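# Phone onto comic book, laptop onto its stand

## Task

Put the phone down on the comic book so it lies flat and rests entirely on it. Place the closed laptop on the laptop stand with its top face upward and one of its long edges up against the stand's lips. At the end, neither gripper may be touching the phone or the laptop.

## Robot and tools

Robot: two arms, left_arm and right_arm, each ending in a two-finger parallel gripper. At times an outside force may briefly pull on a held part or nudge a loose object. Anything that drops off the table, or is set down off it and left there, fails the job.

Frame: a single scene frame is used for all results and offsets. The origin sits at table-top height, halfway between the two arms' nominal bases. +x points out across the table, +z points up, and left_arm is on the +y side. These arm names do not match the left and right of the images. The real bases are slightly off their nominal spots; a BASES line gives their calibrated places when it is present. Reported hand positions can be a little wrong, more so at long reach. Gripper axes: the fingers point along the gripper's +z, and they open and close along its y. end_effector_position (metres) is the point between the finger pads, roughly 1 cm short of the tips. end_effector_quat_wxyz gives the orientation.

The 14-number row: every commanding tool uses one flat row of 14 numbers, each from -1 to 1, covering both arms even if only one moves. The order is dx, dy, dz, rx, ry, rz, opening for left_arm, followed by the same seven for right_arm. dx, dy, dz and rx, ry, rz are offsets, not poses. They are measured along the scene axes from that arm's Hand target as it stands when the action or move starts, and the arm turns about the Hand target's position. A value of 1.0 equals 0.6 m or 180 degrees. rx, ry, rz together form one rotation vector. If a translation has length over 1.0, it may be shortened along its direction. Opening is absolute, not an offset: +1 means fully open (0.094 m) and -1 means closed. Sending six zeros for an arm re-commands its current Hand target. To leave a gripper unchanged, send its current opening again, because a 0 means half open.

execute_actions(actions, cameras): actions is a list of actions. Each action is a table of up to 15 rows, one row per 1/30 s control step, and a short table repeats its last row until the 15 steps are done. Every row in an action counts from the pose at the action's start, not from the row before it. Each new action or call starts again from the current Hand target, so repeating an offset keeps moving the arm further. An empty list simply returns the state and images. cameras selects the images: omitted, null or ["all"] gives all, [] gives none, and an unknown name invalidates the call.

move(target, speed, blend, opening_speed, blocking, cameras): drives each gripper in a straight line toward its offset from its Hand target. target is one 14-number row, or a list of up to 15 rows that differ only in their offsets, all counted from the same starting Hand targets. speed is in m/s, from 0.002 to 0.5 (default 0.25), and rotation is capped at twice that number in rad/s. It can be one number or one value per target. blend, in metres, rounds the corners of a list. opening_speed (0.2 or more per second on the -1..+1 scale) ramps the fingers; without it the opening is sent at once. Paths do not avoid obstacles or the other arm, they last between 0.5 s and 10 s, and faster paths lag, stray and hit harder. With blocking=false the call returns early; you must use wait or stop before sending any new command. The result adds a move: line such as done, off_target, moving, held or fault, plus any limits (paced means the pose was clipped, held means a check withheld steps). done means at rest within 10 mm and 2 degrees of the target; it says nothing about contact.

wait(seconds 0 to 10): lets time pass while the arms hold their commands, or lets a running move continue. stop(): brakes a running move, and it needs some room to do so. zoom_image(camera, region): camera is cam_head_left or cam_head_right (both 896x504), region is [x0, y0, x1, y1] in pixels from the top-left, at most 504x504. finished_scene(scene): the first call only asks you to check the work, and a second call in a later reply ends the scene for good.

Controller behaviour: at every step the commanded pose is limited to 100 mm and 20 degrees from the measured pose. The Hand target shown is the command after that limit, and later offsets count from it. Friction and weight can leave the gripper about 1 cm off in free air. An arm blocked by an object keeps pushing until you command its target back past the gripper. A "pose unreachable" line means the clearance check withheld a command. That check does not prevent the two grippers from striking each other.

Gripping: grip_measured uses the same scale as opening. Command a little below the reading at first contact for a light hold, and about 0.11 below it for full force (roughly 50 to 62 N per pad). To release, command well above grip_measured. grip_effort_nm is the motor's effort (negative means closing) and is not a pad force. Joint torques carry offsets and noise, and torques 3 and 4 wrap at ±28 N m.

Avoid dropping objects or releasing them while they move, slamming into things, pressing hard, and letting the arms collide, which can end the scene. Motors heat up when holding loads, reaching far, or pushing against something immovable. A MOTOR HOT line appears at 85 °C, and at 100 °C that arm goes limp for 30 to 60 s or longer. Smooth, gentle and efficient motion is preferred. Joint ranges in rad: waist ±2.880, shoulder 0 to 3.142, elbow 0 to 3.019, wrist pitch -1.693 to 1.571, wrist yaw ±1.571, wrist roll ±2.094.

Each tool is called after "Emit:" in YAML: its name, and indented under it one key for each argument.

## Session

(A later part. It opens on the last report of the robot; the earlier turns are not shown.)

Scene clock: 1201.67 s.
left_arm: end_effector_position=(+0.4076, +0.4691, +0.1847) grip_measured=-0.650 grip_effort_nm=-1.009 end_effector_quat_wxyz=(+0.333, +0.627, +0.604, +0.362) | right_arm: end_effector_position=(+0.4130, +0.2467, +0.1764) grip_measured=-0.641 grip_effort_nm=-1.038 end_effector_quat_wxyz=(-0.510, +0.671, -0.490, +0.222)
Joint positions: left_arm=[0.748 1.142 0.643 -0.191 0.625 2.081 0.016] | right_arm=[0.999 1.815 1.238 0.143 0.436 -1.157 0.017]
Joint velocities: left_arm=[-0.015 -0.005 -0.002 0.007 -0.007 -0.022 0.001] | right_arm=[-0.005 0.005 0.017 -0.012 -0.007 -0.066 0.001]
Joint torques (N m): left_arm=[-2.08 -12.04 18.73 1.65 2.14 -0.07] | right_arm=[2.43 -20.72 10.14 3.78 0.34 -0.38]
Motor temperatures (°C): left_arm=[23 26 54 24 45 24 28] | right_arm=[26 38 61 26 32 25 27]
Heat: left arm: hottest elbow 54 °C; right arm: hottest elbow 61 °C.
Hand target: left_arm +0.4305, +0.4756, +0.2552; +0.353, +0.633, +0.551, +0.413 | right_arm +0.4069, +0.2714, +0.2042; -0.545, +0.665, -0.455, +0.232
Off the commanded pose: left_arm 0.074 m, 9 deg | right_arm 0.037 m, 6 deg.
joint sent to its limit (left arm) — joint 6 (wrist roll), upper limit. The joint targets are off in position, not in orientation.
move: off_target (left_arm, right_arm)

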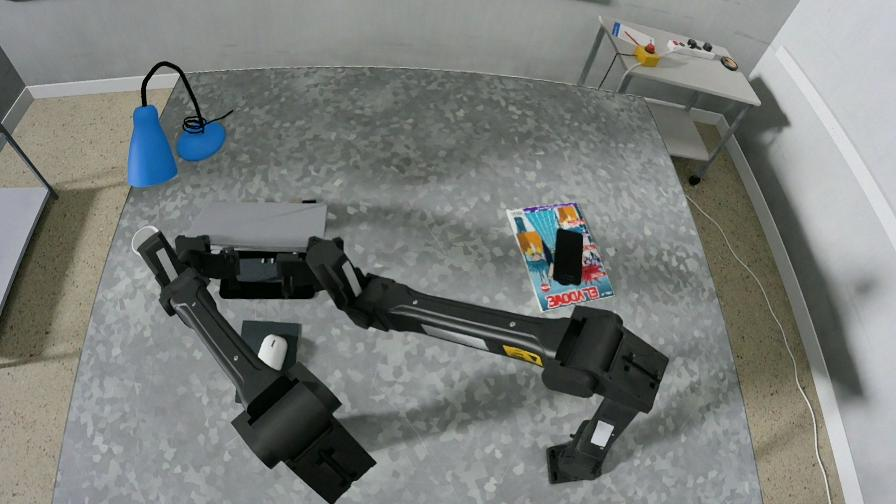

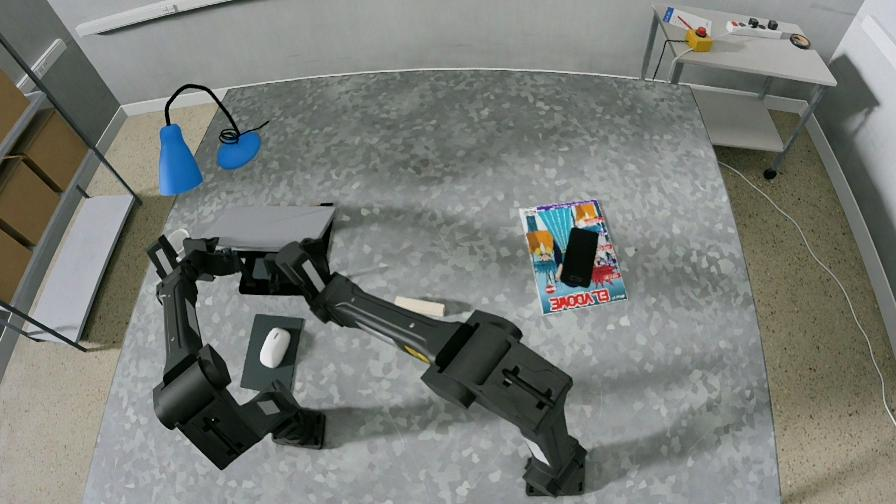

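Emit:
move:
  target: [0, -0.02, -0.045, -0.015, 0.01, 0, -0.97, 0.0, -0.03, -0.035, 0.0, 0.035, 0, -0.97]
  speed: 0.03

Emit:
zoom_image:
  camera: "cam_head_left"
  region: [130, 160, 400, 320]

Emit:
zoom_image:
  camera: "cam_head_right"
  region: [150, 160, 420, 320]

Scene clock: 1212.77 s.
left_arm: end_effector_position=(+0.4081, +0.4693, +0.1805) grip_measured=-0.651 grip_effort_nm=-1.009 end_effector_quat_wxyz=(+0.334, +0.627, +0.607, +0.358) | right_arm: end_effector_position=(+0.4092, +0.2463, +0.1661) grip_measured=-0.646 grip_effort_nm=-1.033 end_effector_quat_wxyz=(-0.506, +0.677, -0.498, +0.195)
Joint positions: left_arm=[0.748 1.153 0.643 -0.191 0.627 2.081 0.016] | right_arm=[0.993 1.815 1.228 0.124 0.389 -1.116 0.017]
Joint velocities: left_arm=[-0.005 0.005 -0.007 0.022 0.066 0.007 0] | right_arm=[-0.005 0.005 0.007 -0.012 -0.095 0.022 0]
Joint torques (N m): left_arm=[-3.43 -11.05 15.25 1.95 1.81 -0.21] | right_arm=[0.91 -22.01 8.84 1.84 -0.18 0.03]
Motor temperatures (°C): left_arm=[23 27 52 24 46 24 29] | right_arm=[26 38 57 26 31 25 28]
Heat: left arm: hottest elbow 52 °C; right arm: hottest elbow 57 °C.
Hand target: left_arm +0.4303, +0.4636, +0.2281; +0.359, +0.631, +0.566, +0.390 | right_arm +0.4065, +0.2534, +0.1832; -0.519, +0.677, -0.484, +0.194
Off the commanded pose: left_arm 0.053 m, 7 deg | right_arm 0.019 m, 2 deg.
move: off_target (left_arm, right_arm)

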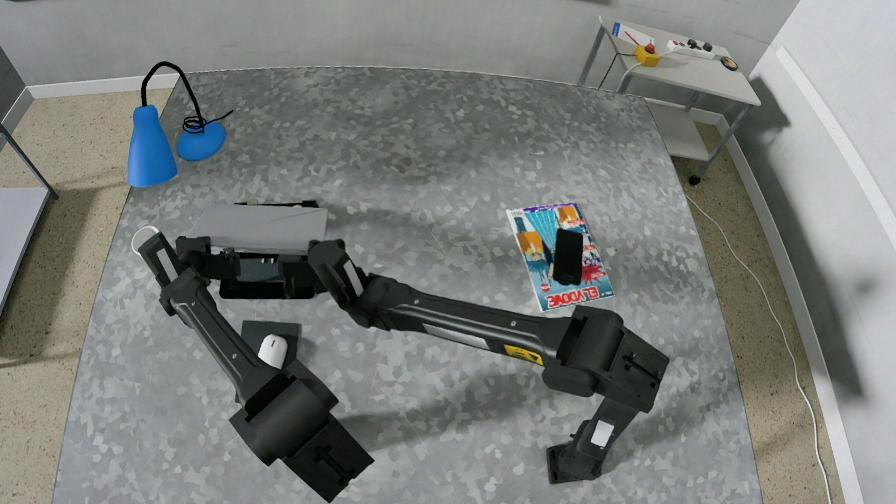

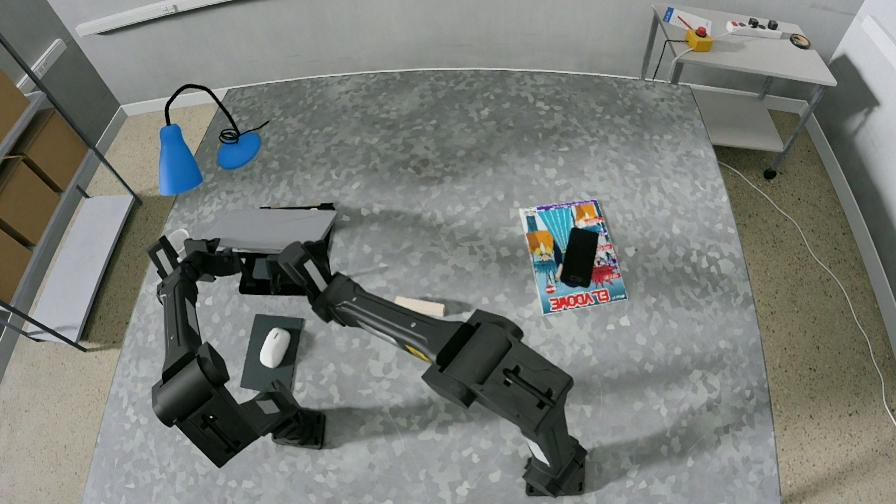

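Scaled by 1.867.

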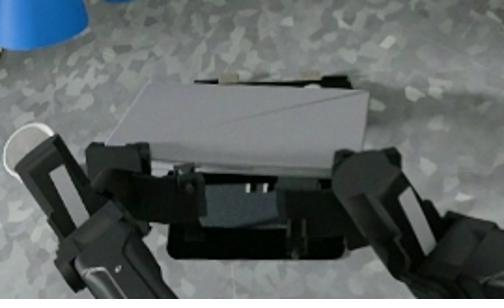

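Scaled by 1.867.

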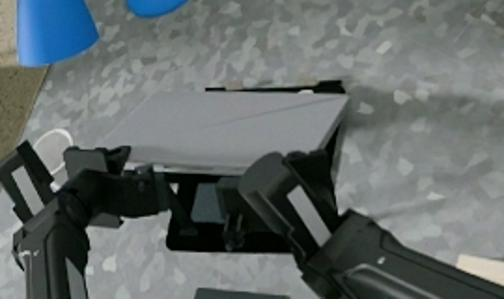

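Emit:
move:
  target: [0, -0.02, -0.06, -0.01, 0.0, 0, -0.97, 0.0, -0.03, -0.01, 0.0, 0.02, 0, -0.97]
  speed: 0.03

Emit:
zoom_image:
  camera: "cam_head_left"
  region: [130, 160, 400, 320]

Emit:
zoom_image:
  camera: "cam_head_right"
  region: [150, 160, 420, 320]

Scene clock: 1217.47 s.
left_arm: end_effector_position=(+0.4134, +0.4587, +0.1629) grip_measured=-0.651 grip_effort_nm=-1.009 end_effector_quat_wxyz=(+0.347, +0.623, +0.605, +0.354) | right_arm: end_effector_position=(+0.4150, +0.2350, +0.1570) grip_measured=-0.657 grip_effort_nm=-1.043 end_effector_quat_wxyz=(-0.492, +0.687, -0.502, +0.186)
Joint positions: left_arm=[0.722 1.182 0.602 -0.103 0.631 2.044 0.016] | right_arm=[0.969 1.81 1.218 0.094 0.352 -1.116 0.016]
Joint velocities: left_arm=[-0.005 0.005 0.002 0.007 0.051 0.022 0] | right_arm=[0.005 -0.015 -0.007 0.002 0.022 0.037 0]
Joint torques (N m): left_arm=[-3.66 -11.05 11.66 3.11 1.47 -0.26] | right_arm=[1.08 -24 7.38 1.2 -0.5 0.33]
Motor temperatures (°C): left_arm=[23 26 51 24 45 24 29] | right_arm=[26 38 56 25 31 25 28]
Heat: left arm: hottest elbow 51 °C; right arm: hottest elbow 56 °C.
Hand target: left_arm +0.4300, +0.4515, +0.1921; +0.369, +0.625, +0.573, +0.381 | right_arm +0.4061, +0.2354, +0.1772; -0.504, +0.683, -0.500, +0.173
Off the commanded pose: left_arm 0.034 m, 6 deg | right_arm 0.022 m, 2 deg.
move: off_target (left_arm, right_arm)

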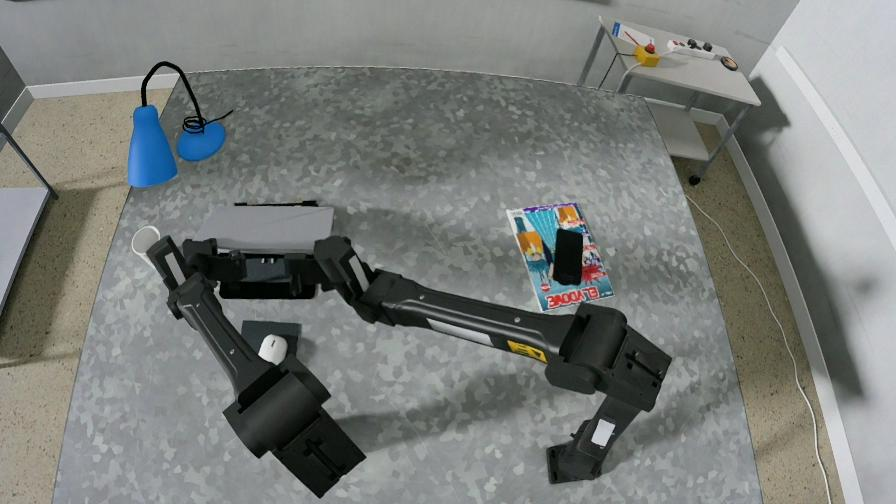

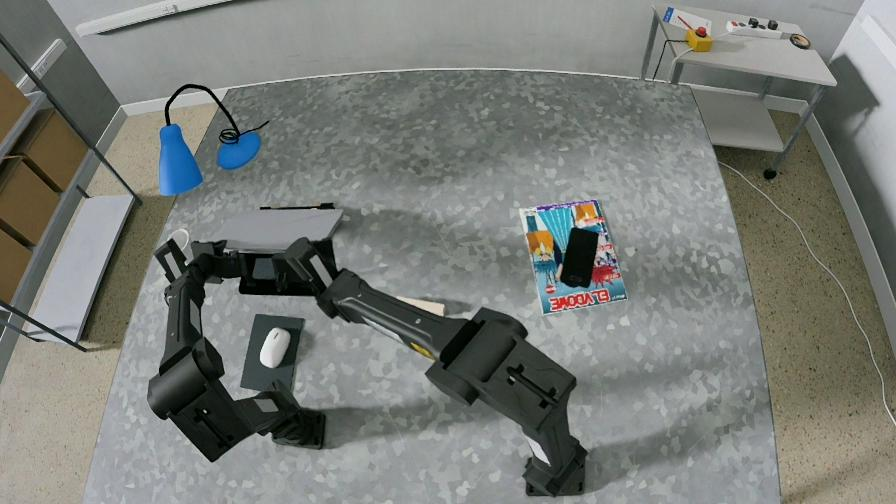

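Scaled by 1.867.

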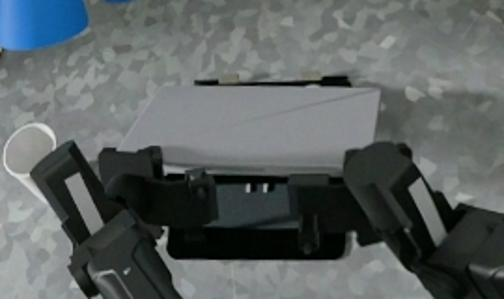

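Scaled by 1.867.

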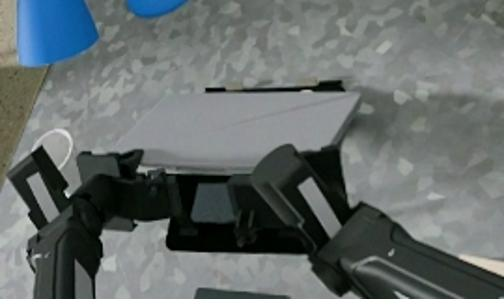

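Emit:
move:
  target: [0.01, 0, -0.035, 0, 0.0, 0, -0.97, 0.01, 0.0, -0.03, 0.0, 0, 0, -0.97]
  speed: 0.03

Emit:
zoom_image:
  camera: "cam_head_left"
  region: [130, 160, 400, 320]

Emit:
zoom_image:
  camera: "cam_head_right"
  region: [150, 160, 420, 320]

Scene clock: 1223.03 s.
left_arm: end_effector_position=(+0.4227, +0.4537, +0.1534) grip_measured=-0.651 grip_effort_nm=-1.004 end_effector_quat_wxyz=(+0.358, +0.622, +0.599, +0.356) | right_arm: end_effector_position=(+0.4184, +0.2297, +0.1535) grip_measured=-0.657 grip_effort_nm=-1.043 end_effector_quat_wxyz=(-0.490, +0.688, -0.501, +0.187)
Joint positions: left_arm=[0.701 1.221 0.586 -0.022 0.637 2.017 0.016] | right_arm=[0.959 1.81 1.208 0.104 0.345 -1.125 0.016]
Joint velocities: left_arm=[0.005 0.005 0.002 -0.002 -0.081 -0.007 0] | right_arm=[-0.015 -0.005 -0.017 0.002 -0.037 0.007 -0.001]
Joint torques (N m): left_arm=[-3.02 -9.35 10.73 3.47 0.72 -0.12] | right_arm=[1.08 -21.42 7.45 2.39 -0.54 0.39]
Motor temperatures (°C): left_arm=[23 26 50 24 44 24 29] | right_arm=[26 39 55 25 31 25 28]
Heat: left arm: hottest elbow 50 °C; right arm: hottest elbow 55 °C.
Hand target: left_arm +0.4358, +0.4515, +0.1713; +0.368, +0.625, +0.572, +0.381 | right_arm +0.4120, +0.2353, +0.1592; -0.504, +0.683, -0.500, +0.173
Off the commanded pose: left_arm 0.022 m, 4 deg | right_arm 0.010 m, 2 deg.
move: off_target (left_arm)

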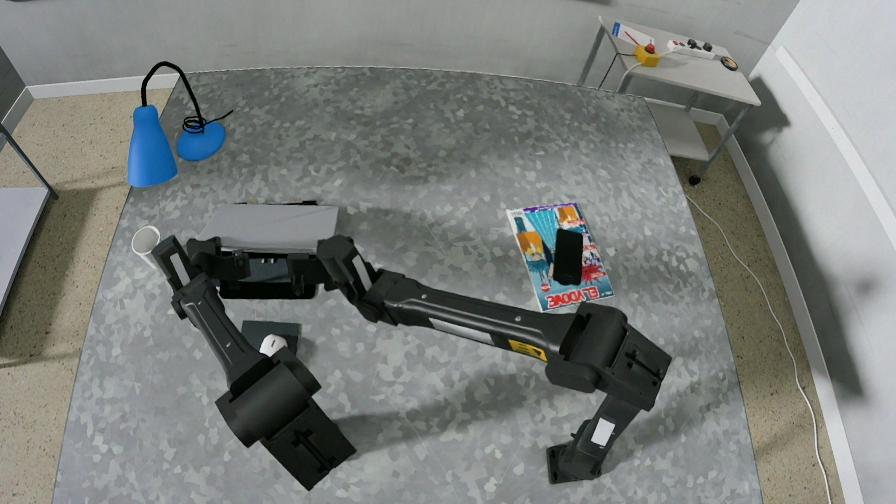

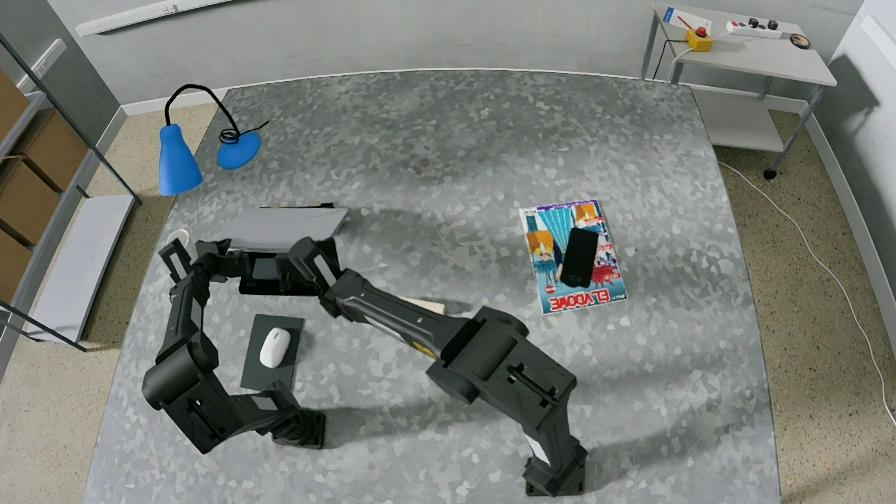

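Scaled by 1.867.

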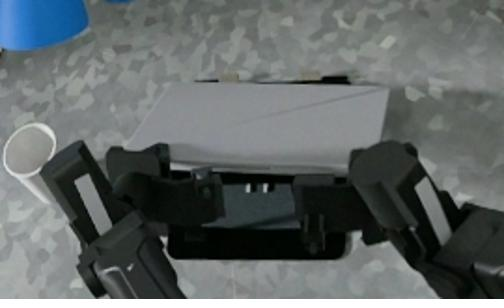

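Scaled by 1.867.

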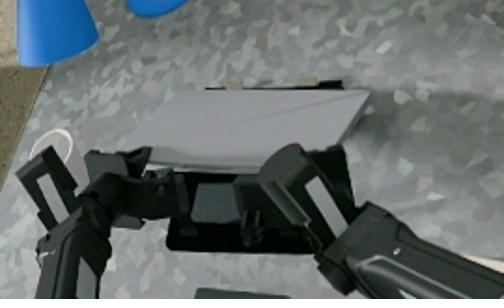

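Emit:
move:
  target: [0.0, 0, -0.025, 0, 0.01, 0, -0.97, 0.0, 0.0, -0.02, 0.0, 0.01, 0, -0.97]
  speed: 0.02

Emit:
zoom_image:
  camera: "cam_head_left"
  region: [190, 180, 350, 270]

Emit:
zoom_image:
  camera: "cam_head_right"
  region: [210, 180, 370, 270]

Scene clock: 1227.20 s.
left_arm: end_effector_position=(+0.4246, +0.4531, +0.1512) grip_measured=-0.651 grip_effort_nm=-1.009 end_effector_quat_wxyz=(+0.358, +0.623, +0.598, +0.356) | right_arm: end_effector_position=(+0.4195, +0.2295, +0.1530) grip_measured=-0.657 grip_effort_nm=-1.038 end_effector_quat_wxyz=(-0.491, +0.688, -0.503, +0.182)
Joint positions: left_arm=[0.697 1.23 0.586 -0.012 0.635 2.017 0.016] | right_arm=[0.955 1.81 1.208 0.105 0.332 -1.119 0.016]
Joint velocities: left_arm=[-0.005 -0.005 -0.002 0.002 0.022 0.022 -0.001] | right_arm=[0.015 0.005 -0.002 0.012 -0.066 -0.081 0]
Joint torques (N m): left_arm=[-2.61 -7.59 10.29 3.07 0.14 0.08] | right_arm=[1.38 -19.96 7.49 1.87 -0.67 0.46]
Motor temperatures (°C): left_arm=[23 26 49 24 43 24 29] | right_arm=[26 39 54 25 31 25 28]
Heat: left arm: hottest elbow 49 °C; right arm: hottest elbow 54 °C.
Hand target: left_arm +0.4357, +0.4514, +0.1563; +0.359, +0.631, +0.578, +0.371 | right_arm +0.4120, +0.2352, +0.1473; -0.496, +0.685, -0.508, +0.162
Off the commanded pose: left_arm 0.012 m, 3 deg | right_arm 0.011 m, 2 deg.
move: off_target (left_arm, right_arm)

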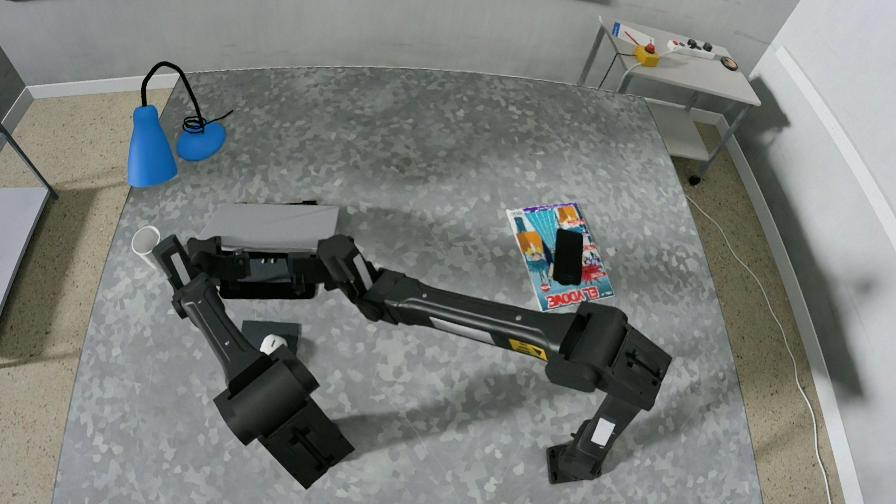

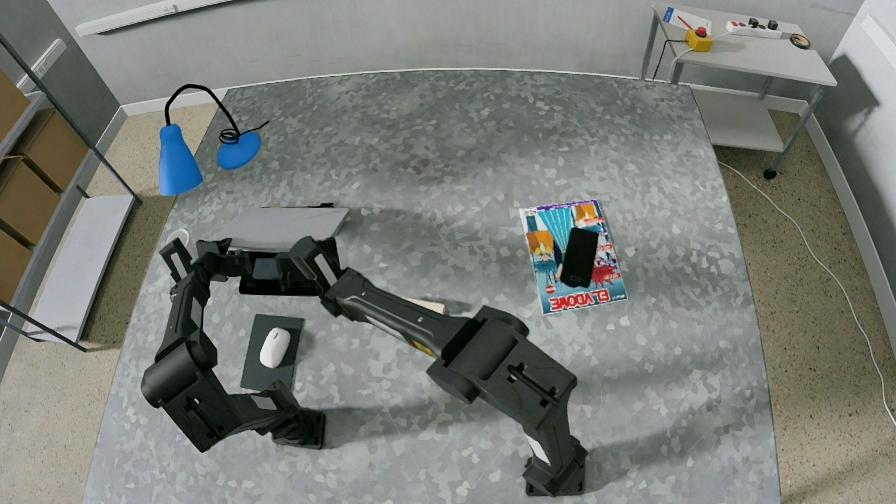

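Scaled by 3.150.

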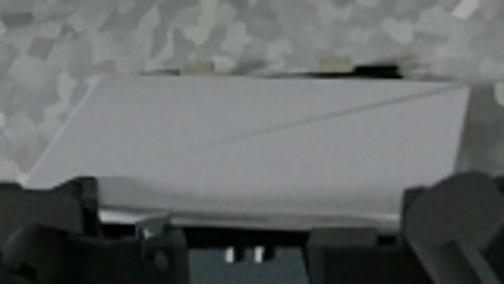

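Scaled by 3.150.

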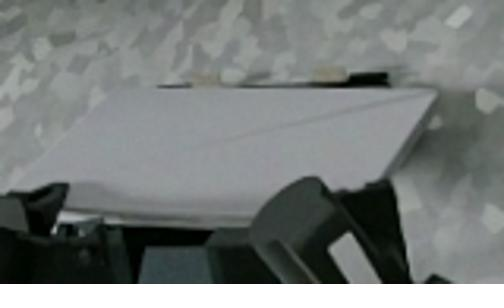

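Emit:
move:
  target: [0.01, 0, -0.02, 0, 0.0, 0, -0.97, 0.03, 0.0, -0.022, 0.0, 0.0, 0, -0.97]
  speed: 0.02

Emit:
zoom_image:
  camera: "cam_head_left"
  region: [190, 180, 350, 270]

Emit:
zoom_image:
  camera: "cam_head_right"
  region: [210, 180, 370, 270]

Scene clock: 1232.30 s.
left_arm: end_effector_position=(+0.4338, +0.4521, +0.1498) grip_measured=-0.651 grip_effort_nm=-1.004 end_effector_quat_wxyz=(+0.359, +0.626, +0.588, +0.366) | right_arm: end_effector_position=(+0.4284, +0.2283, +0.1436) grip_measured=-0.658 grip_effort_nm=-1.038 end_effector_quat_wxyz=(-0.496, +0.685, -0.504, +0.175)
Joint positions: left_arm=[0.678 1.254 0.586 0.042 0.627 2.012 0.016] | right_arm=[0.937 1.832 1.208 0.136 0.308 -1.117 0.016]
Joint velocities: left_arm=[0.005 0.005 -0.007 -0.002 0.022 -0.037 0] | right_arm=[-0.015 -0.005 0.007 -0.007 -0.051 -0.022 0]
Joint torques (N m): left_arm=[-2.14 -6.71 9.74 3.04 0.13 0.01] | right_arm=[0.5 -18.73 8.87 1.73 -0.6 0.4]
Motor temperatures (°C): left_arm=[23 26 48 24 42 24 29] | right_arm=[26 39 53 25 31 25 28]
Heat: left arm: hottest elbow 48 °C; right arm: hottest elbow 53 °C.
Hand target: left_arm +0.4416, +0.4513, +0.1444; +0.359, +0.631, +0.578, +0.371 | right_arm +0.4300, +0.2348, +0.1339; -0.496, +0.685, -0.508, +0.162
Off the commanded pose: left_arm 0.010 m, 1 deg | right_arm 0.012 m, 2 deg.
move: off_target (right_arm)

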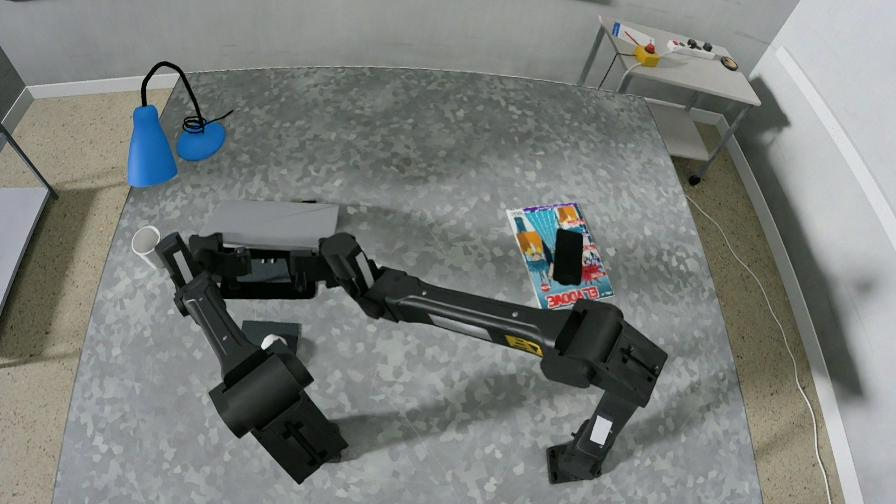

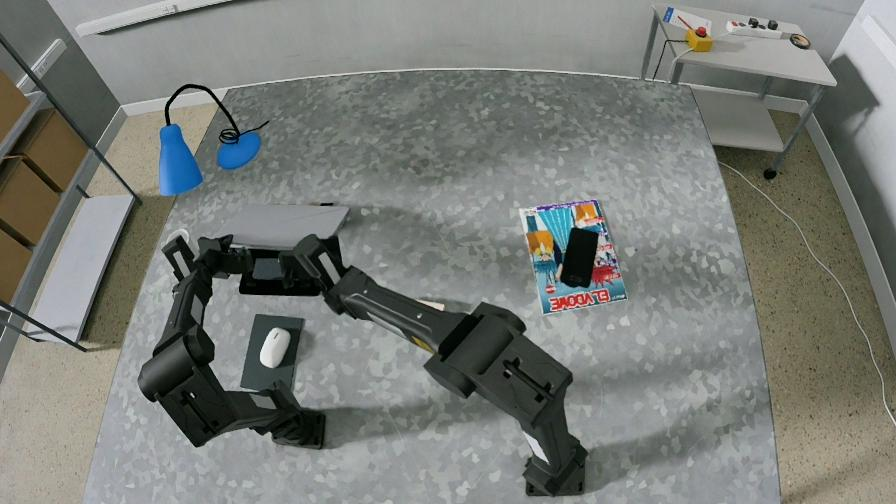

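Scaled by 3.150.

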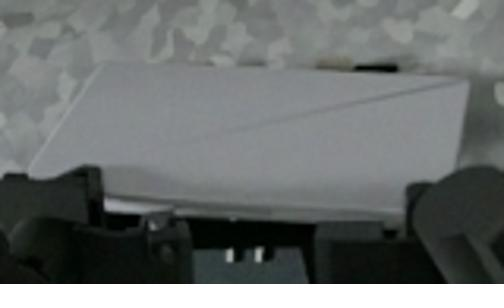

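Scaled by 3.150.

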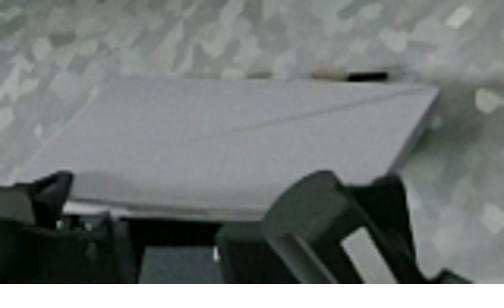

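Emit:
move:
  target: [-0.035, 0, 0.0, 0, 0.0, 0, -0.97, -0.008, 0.0, 0.01, 0.0, 0.0, 0, -0.97]
  speed: 0.02
  cameras: []

Emit:
move:
  target: [0, 0, -0.03, 0, 0.0, 0, -0.97, 0, 0.0, 0, 0.0, 0.0, 0, -0.97]
  speed: 0.02

Emit:
zoom_image:
  camera: "cam_head_left"
  region: [190, 180, 350, 270]

Emit:
zoom_image:
  camera: "cam_head_right"
  region: [210, 180, 370, 270]

Scene clock: 1237.50 s.
left_arm: end_effector_position=(+0.4322, +0.4520, +0.1493) grip_measured=-0.651 grip_effort_nm=-1.009 end_effector_quat_wxyz=(+0.361, +0.626, +0.587, +0.365) | right_arm: end_effector_position=(+0.4285, +0.2282, +0.1436) grip_measured=-0.658 grip_effort_nm=-1.033 end_effector_quat_wxyz=(-0.496, +0.685, -0.504, +0.175)
Joint positions: left_arm=[0.684 1.254 0.583 0.042 0.636 2.016 0.016] | right_arm=[0.937 1.832 1.208 0.136 0.308 -1.117 0.016]
Joint velocities: left_arm=[0.015 -0.005 -0.017 0.002 -0.007 0.037 0.001] | right_arm=[-0.005 -0.015 -0.002 0.002 -0.037 0.007 -0.001]
Joint torques (N m): left_arm=[-0.38 -10.05 6.76 2.19 1.02 0.29] | right_arm=[0.91 -20.01 8.64 1.31 -0.43 0.43]
Motor temperatures (°C): left_arm=[23 26 47 24 41 24 29] | right_arm=[26 39 51 25 31 24 28]
Heat: left arm: hottest elbow 47 °C; right arm: hottest elbow 51 °C.
Hand target: left_arm +0.4207, +0.4515, +0.1443; +0.359, +0.631, +0.578, +0.371 | right_arm +0.4252, +0.2349, +0.1399; -0.496, +0.685, -0.508, +0.162
Off the commanded pose: left_arm 0.013 m, 1 deg | right_arm 0.008 m, 2 deg.
move: off_target (left_arm)
No camera images: "cameras" was empty.

Scene clock: 1238.83 s.
left_arm: end_effector_position=(+0.4319, +0.4519, +0.1502) grip_measured=-0.651 grip_effort_nm=-1.009 end_effector_quat_wxyz=(+0.364, +0.624, +0.579, +0.377) | right_arm: end_effector_position=(+0.4286, +0.2281, +0.1436) grip_measured=-0.658 grip_effort_nm=-1.038 end_effector_quat_wxyz=(-0.496, +0.684, -0.505, +0.175)
Joint positions: left_arm=[0.685 1.254 0.566 0.092 0.642 2.012 0.016] | right_arm=[0.937 1.832 1.208 0.136 0.309 -1.113 0.016]
Joint velocities: left_arm=[-0.005 -0.005 -0.007 0.007 -0.007 -0.022 0.001] | right_arm=[-0.015 -0.005 -0.007 -0.012 -0.066 -0.007 0]
Joint torques (N m): left_arm=[-0.67 -6.77 5.98 2.71 0.76 0.32] | right_arm=[0.97 -19.96 8.62 1.28 -0.43 0.39]
Motor temperatures (°C): left_arm=[23 26 47 24 41 24 29] | right_arm=[26 39 51 25 31 24 28]
Heat: left arm: hottest elbow 47 °C; right arm: hottest elbow 51 °C.
Hand target: left_arm +0.4206, +0.4516, +0.1264; +0.359, +0.631, +0.578, +0.371 | right_arm +0.4253, +0.2349, +0.1399; -0.496, +0.685, -0.508, +0.162
Off the commanded pose: left_arm 0.026 m, 1 deg | right_arm 0.008 m, 2 deg.
move: off_target (left_arm)

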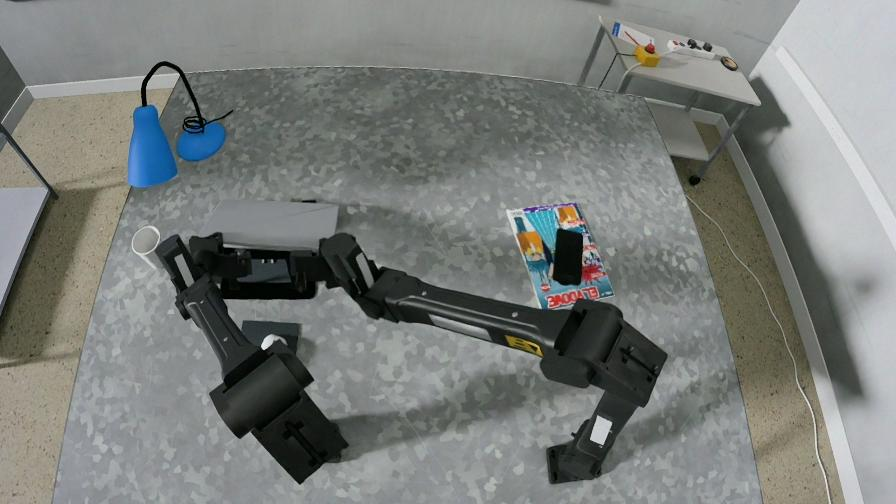

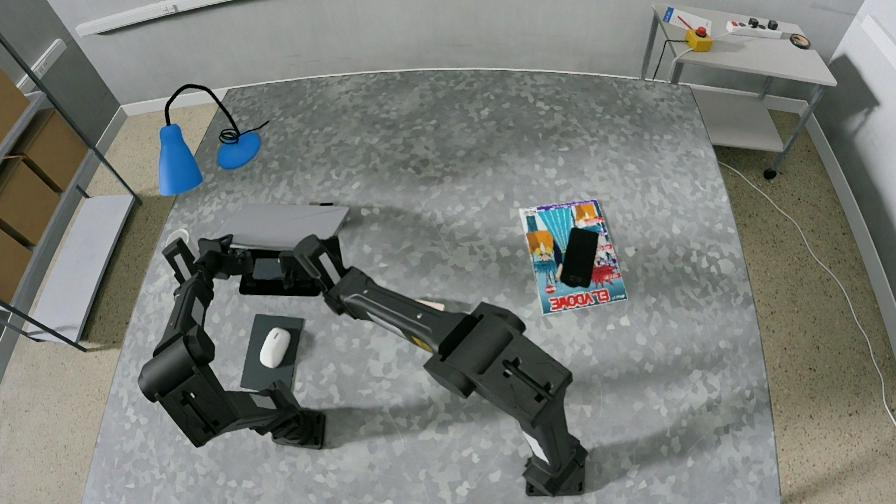

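Scaled by 3.150.

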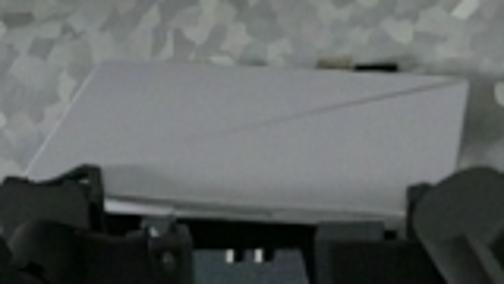

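Scaled by 3.150.

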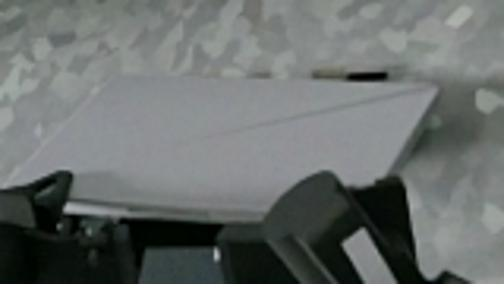

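Emit:
move:
  target: [-0.035, 0, 0.02, 0, 0.0, 0, -0.97, -0.02, 0.0, 0.01, 0.0, 0.0, 0, -0.97]
  speed: 0.02

Emit:
zoom_image:
  camera: "cam_head_left"
  region: [190, 180, 350, 270]

Emit:
zoom_image:
  camera: "cam_head_right"
  region: [210, 180, 370, 270]

Scene clock: 1243.93 s.
left_arm: end_effector_position=(+0.4198, +0.4555, +0.1510) grip_measured=-0.651 grip_effort_nm=-1.009 end_effector_quat_wxyz=(+0.365, +0.621, +0.583, +0.376) | right_arm: end_effector_position=(+0.4234, +0.2318, +0.1437) grip_measured=-0.657 grip_effort_nm=-1.043 end_effector_quat_wxyz=(-0.495, +0.686, -0.502, +0.177)
Joint positions: left_arm=[0.717 1.23 0.553 0.068 0.664 2.023 0.016] | right_arm=[0.949 1.832 1.208 0.135 0.319 -1.117 0.016]
Joint velocities: left_arm=[0.005 -0.005 -0.002 -0.012 -0.007 0.066 0] | right_arm=[0.005 -0.005 -0.012 -0.012 -0.022 -0.037 0]
Joint torques (N m): left_arm=[1.38 -9.99 5.35 0.83 1.31 0.5] | right_arm=[1.38 -21.89 7.49 0.99 -0.27 0.5]
Motor temperatures (°C): left_arm=[23 26 46 24 40 24 29] | right_arm=[26 39 51 25 31 24 28]
Heat: left arm: hottest elbow 46 °C; right arm: hottest elbow 51 °C.
Hand target: left_arm +0.3997, +0.4518, +0.1383; +0.359, +0.632, +0.578, +0.371 | right_arm +0.4131, +0.2353, +0.1460; -0.496, +0.685, -0.508, +0.162
Off the commanded pose: left_arm 0.024 m, 2 deg | right_arm 0.011 m, 2 deg.
move: off_target (left_arm, right_arm)

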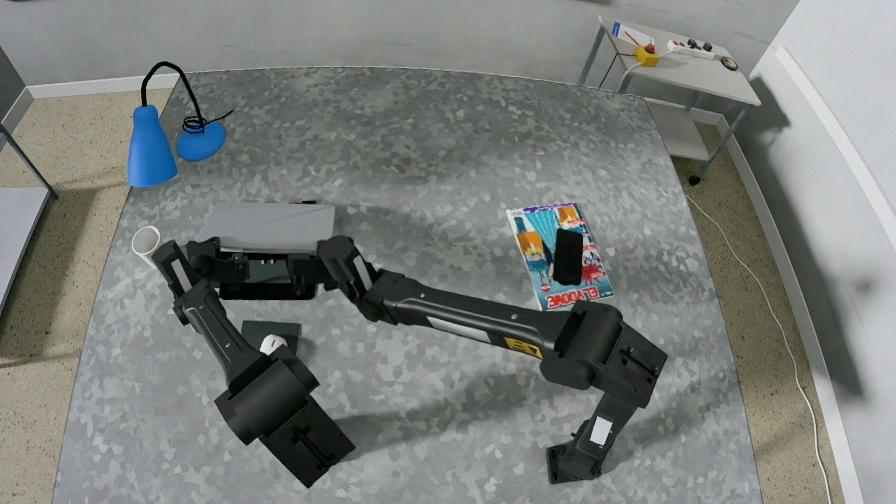

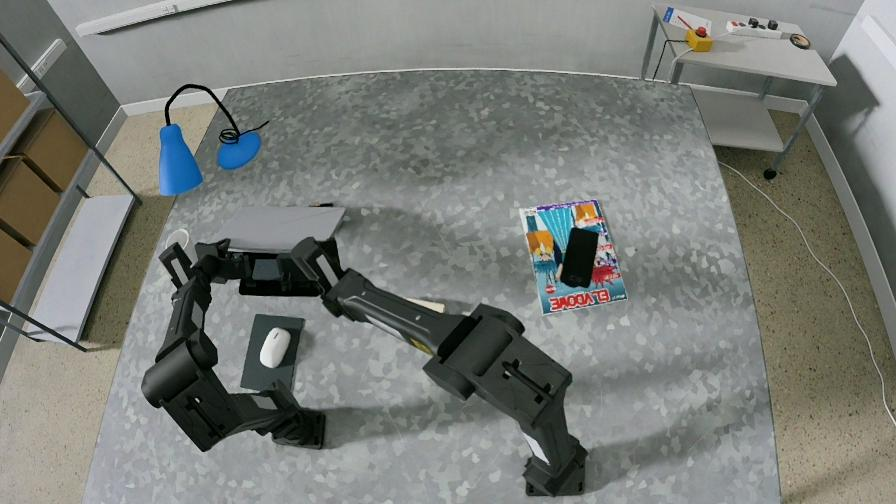

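Scaled by 3.150.

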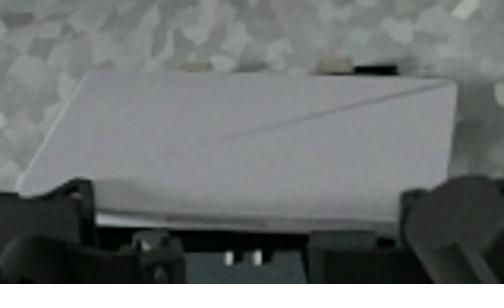

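Scaled by 3.150.

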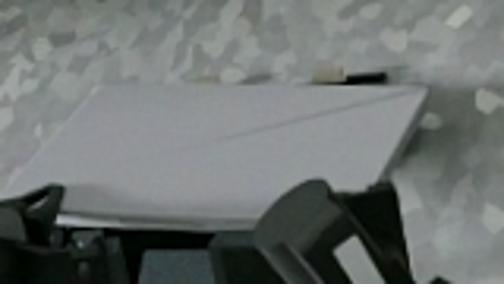

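Emit:
move:
  target: [0.0, 0, 0.0, 0, 0.05, 0, -0.97, -0.005, 0.0, 0.0, 0.0, 0.015, 0, -0.97]
  speed: 0.03

Emit:
zoom_image:
  camera: "cam_head_left"
  region: [190, 180, 350, 270]

Emit:
zoom_image:
  camera: "cam_head_right"
  region: [210, 180, 370, 270]

Scene clock: 1254.37 s.
left_arm: end_effector_position=(+0.4047, +0.4547, +0.1455) grip_measured=-0.652 grip_effort_nm=-1.009 end_effector_quat_wxyz=(+0.334, +0.619, +0.624, +0.341) | right_arm: end_effector_position=(+0.4177, +0.2299, +0.1469) grip_measured=-0.658 grip_effort_nm=-1.038 end_effector_quat_wxyz=(-0.485, +0.697, -0.500, +0.170)
Joint positions: left_arm=[0.717 1.182 0.571 -0.106 0.594 2.031 0.016] | right_arm=[0.95 1.813 1.208 0.088 0.301 -1.118 0.016]
Joint velocities: left_arm=[-0.015 0.005 0.002 0.002 0.007 -0.037 0] | right_arm=[-0.015 0.005 0.007 -0.002 -0.022 0.066 -0.001]
Joint torques (N m): left_arm=[-1.73 -7.82 9.96 -0.51 -0.3 0.43] | right_arm=[1.26 -20.72 8.53 0.54 -0.32 0.83]
Motor temperatures (°C): left_arm=[23 26 44 24 40 24 29] | right_arm=[26 38 49 25 30 24 28]
Heat: left arm: hottest elbow 44 °C; right arm: hottest elbow 49 °C.
Hand target: left_arm +0.3998, +0.4520, +0.1381; +0.312, +0.659, +0.605, +0.321 | right_arm +0.4103, +0.2353, +0.1459; -0.484, +0.689, -0.520, +0.145
Off the commanded pose: left_arm 0.009 m, 6 deg | right_arm 0.009 m, 4 deg.
joint sent to its limit (left arm) — joint 6 (wrist roll), upper limit. The joint targets are off in orientation, not in position.
move: off_target (left_arm, right_arm)

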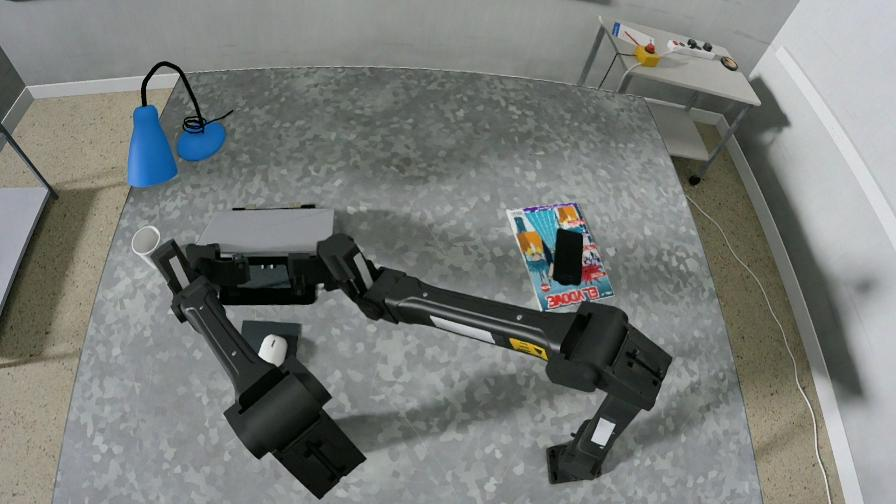

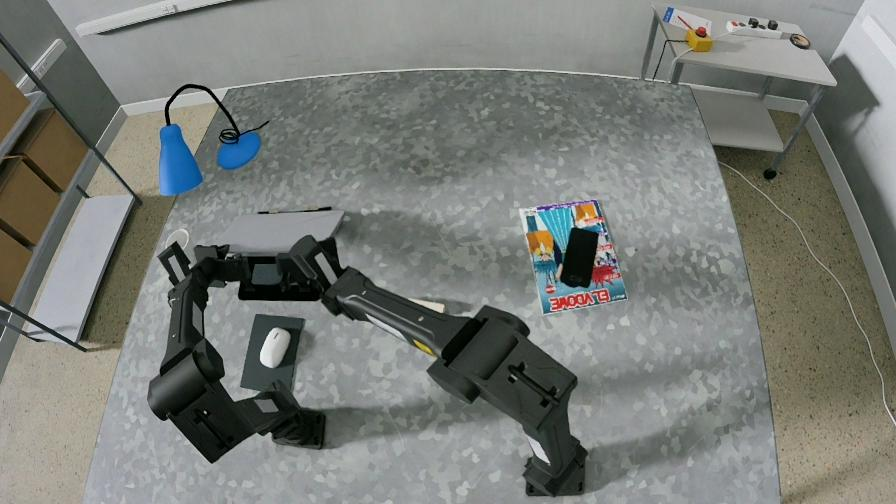

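Scaled by 3.150.

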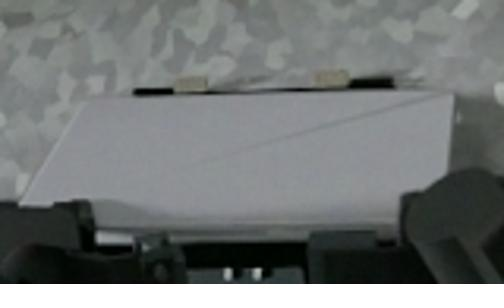

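Scaled by 3.150.

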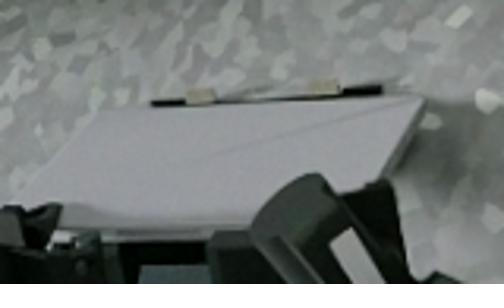

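Emit:
move:
  target: [0.01, 0, -0.02, 0, 0.02, 0, -0.97, 0.01, 0.0, -0.02, 0.0, 0.025, 0, -0.97]
  speed: 0.03

Emit:
zoom_image:
  camera: "cam_head_left"
  region: [190, 180, 350, 270]

Emit:
zoom_image:
  camera: "cam_head_right"
  region: [210, 180, 370, 270]

Scene clock: 1263.10 s.
left_arm: end_effector_position=(+0.4069, +0.4540, +0.1445) grip_measured=-0.652 grip_effort_nm=-1.009 end_effector_quat_wxyz=(+0.320, +0.622, +0.631, +0.334) | right_arm: end_effector_position=(+0.4198, +0.2297, +0.1466) grip_measured=-0.658 grip_effort_nm=-1.038 end_effector_quat_wxyz=(-0.474, +0.705, -0.504, +0.154)
Joint positions: left_arm=[0.7 1.182 0.587 -0.145 0.557 2.034 0.016] | right_arm=[0.939 1.811 1.227 0.036 0.265 -1.107 0.016]
Joint velocities: left_arm=[-0.015 -0.015 -0.002 -0.017 -0.022 -0.007 0] | right_arm=[0.015 -0.005 -0.017 -0.007 -0.007 -0.037 0]
Joint torques (N m): left_arm=[-2.2 -5.6 10.91 -0.35 -0.84 0.41] | right_arm=[0.73 -19.08 9.33 0.2 -0.75 1.14]
Motor temperatures (°C): left_arm=[23 26 43 24 39 24 29] | right_arm=[26 39 48 25 30 25 28]
Heat: left arm: hottest elbow 43 °C; right arm: hottest elbow 48 °C.
Hand target: left_arm +0.4057, +0.4521, +0.1261; +0.293, +0.668, +0.614, +0.301 | right_arm +0.4162, +0.2351, +0.1338; -0.464, +0.694, -0.538, +0.118
Off the commanded pose: left_arm 0.019 m, 8 deg | right_arm 0.014 m, 6 deg.
joint sent to its limit (left arm) — joint 6 (wrist roll), upper limit. The joint targets are off in orientation, not in position.
move: off_target (left_arm, right_arm)

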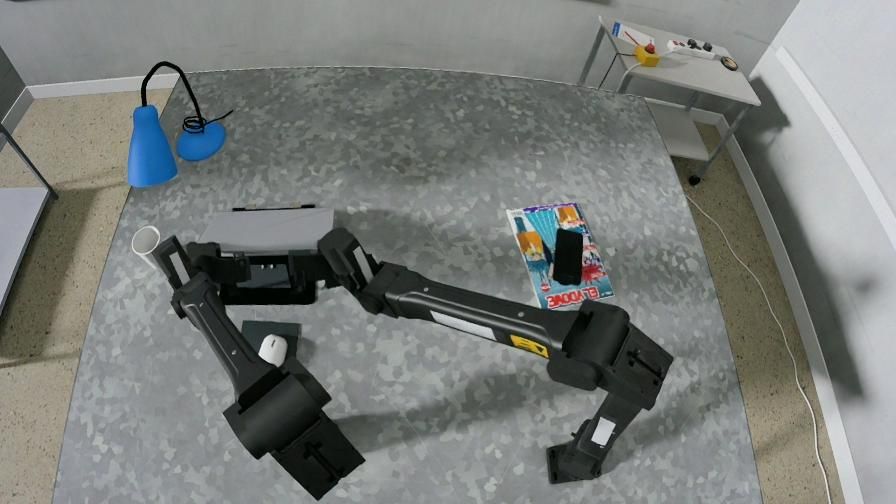

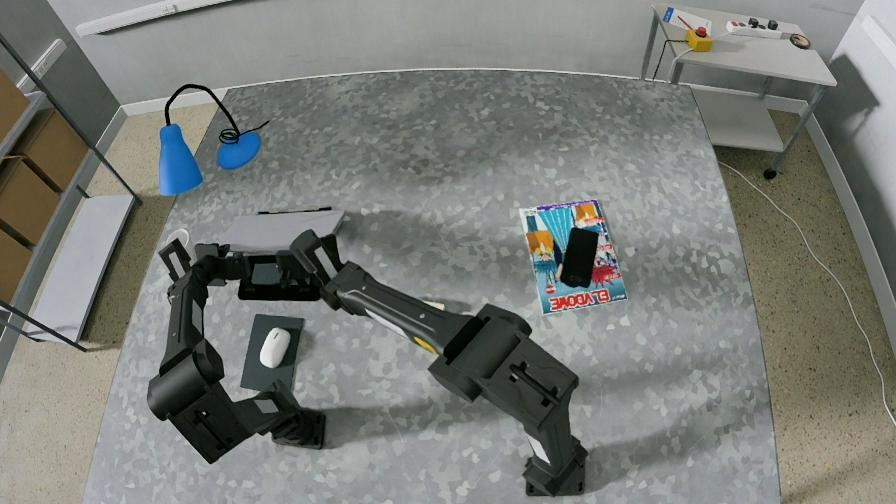

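Scaled by 3.150.

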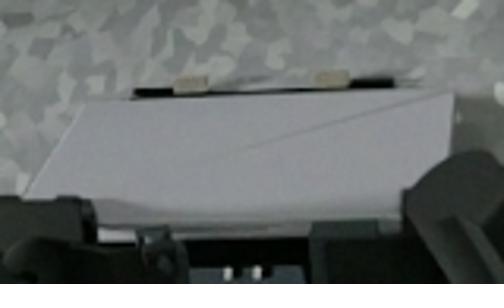

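Scaled by 3.150.

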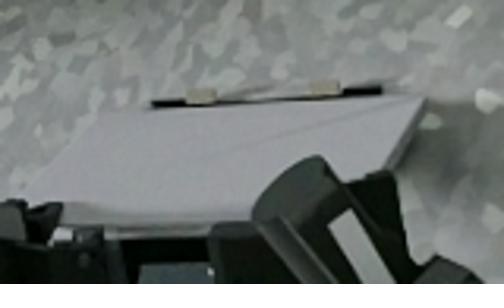

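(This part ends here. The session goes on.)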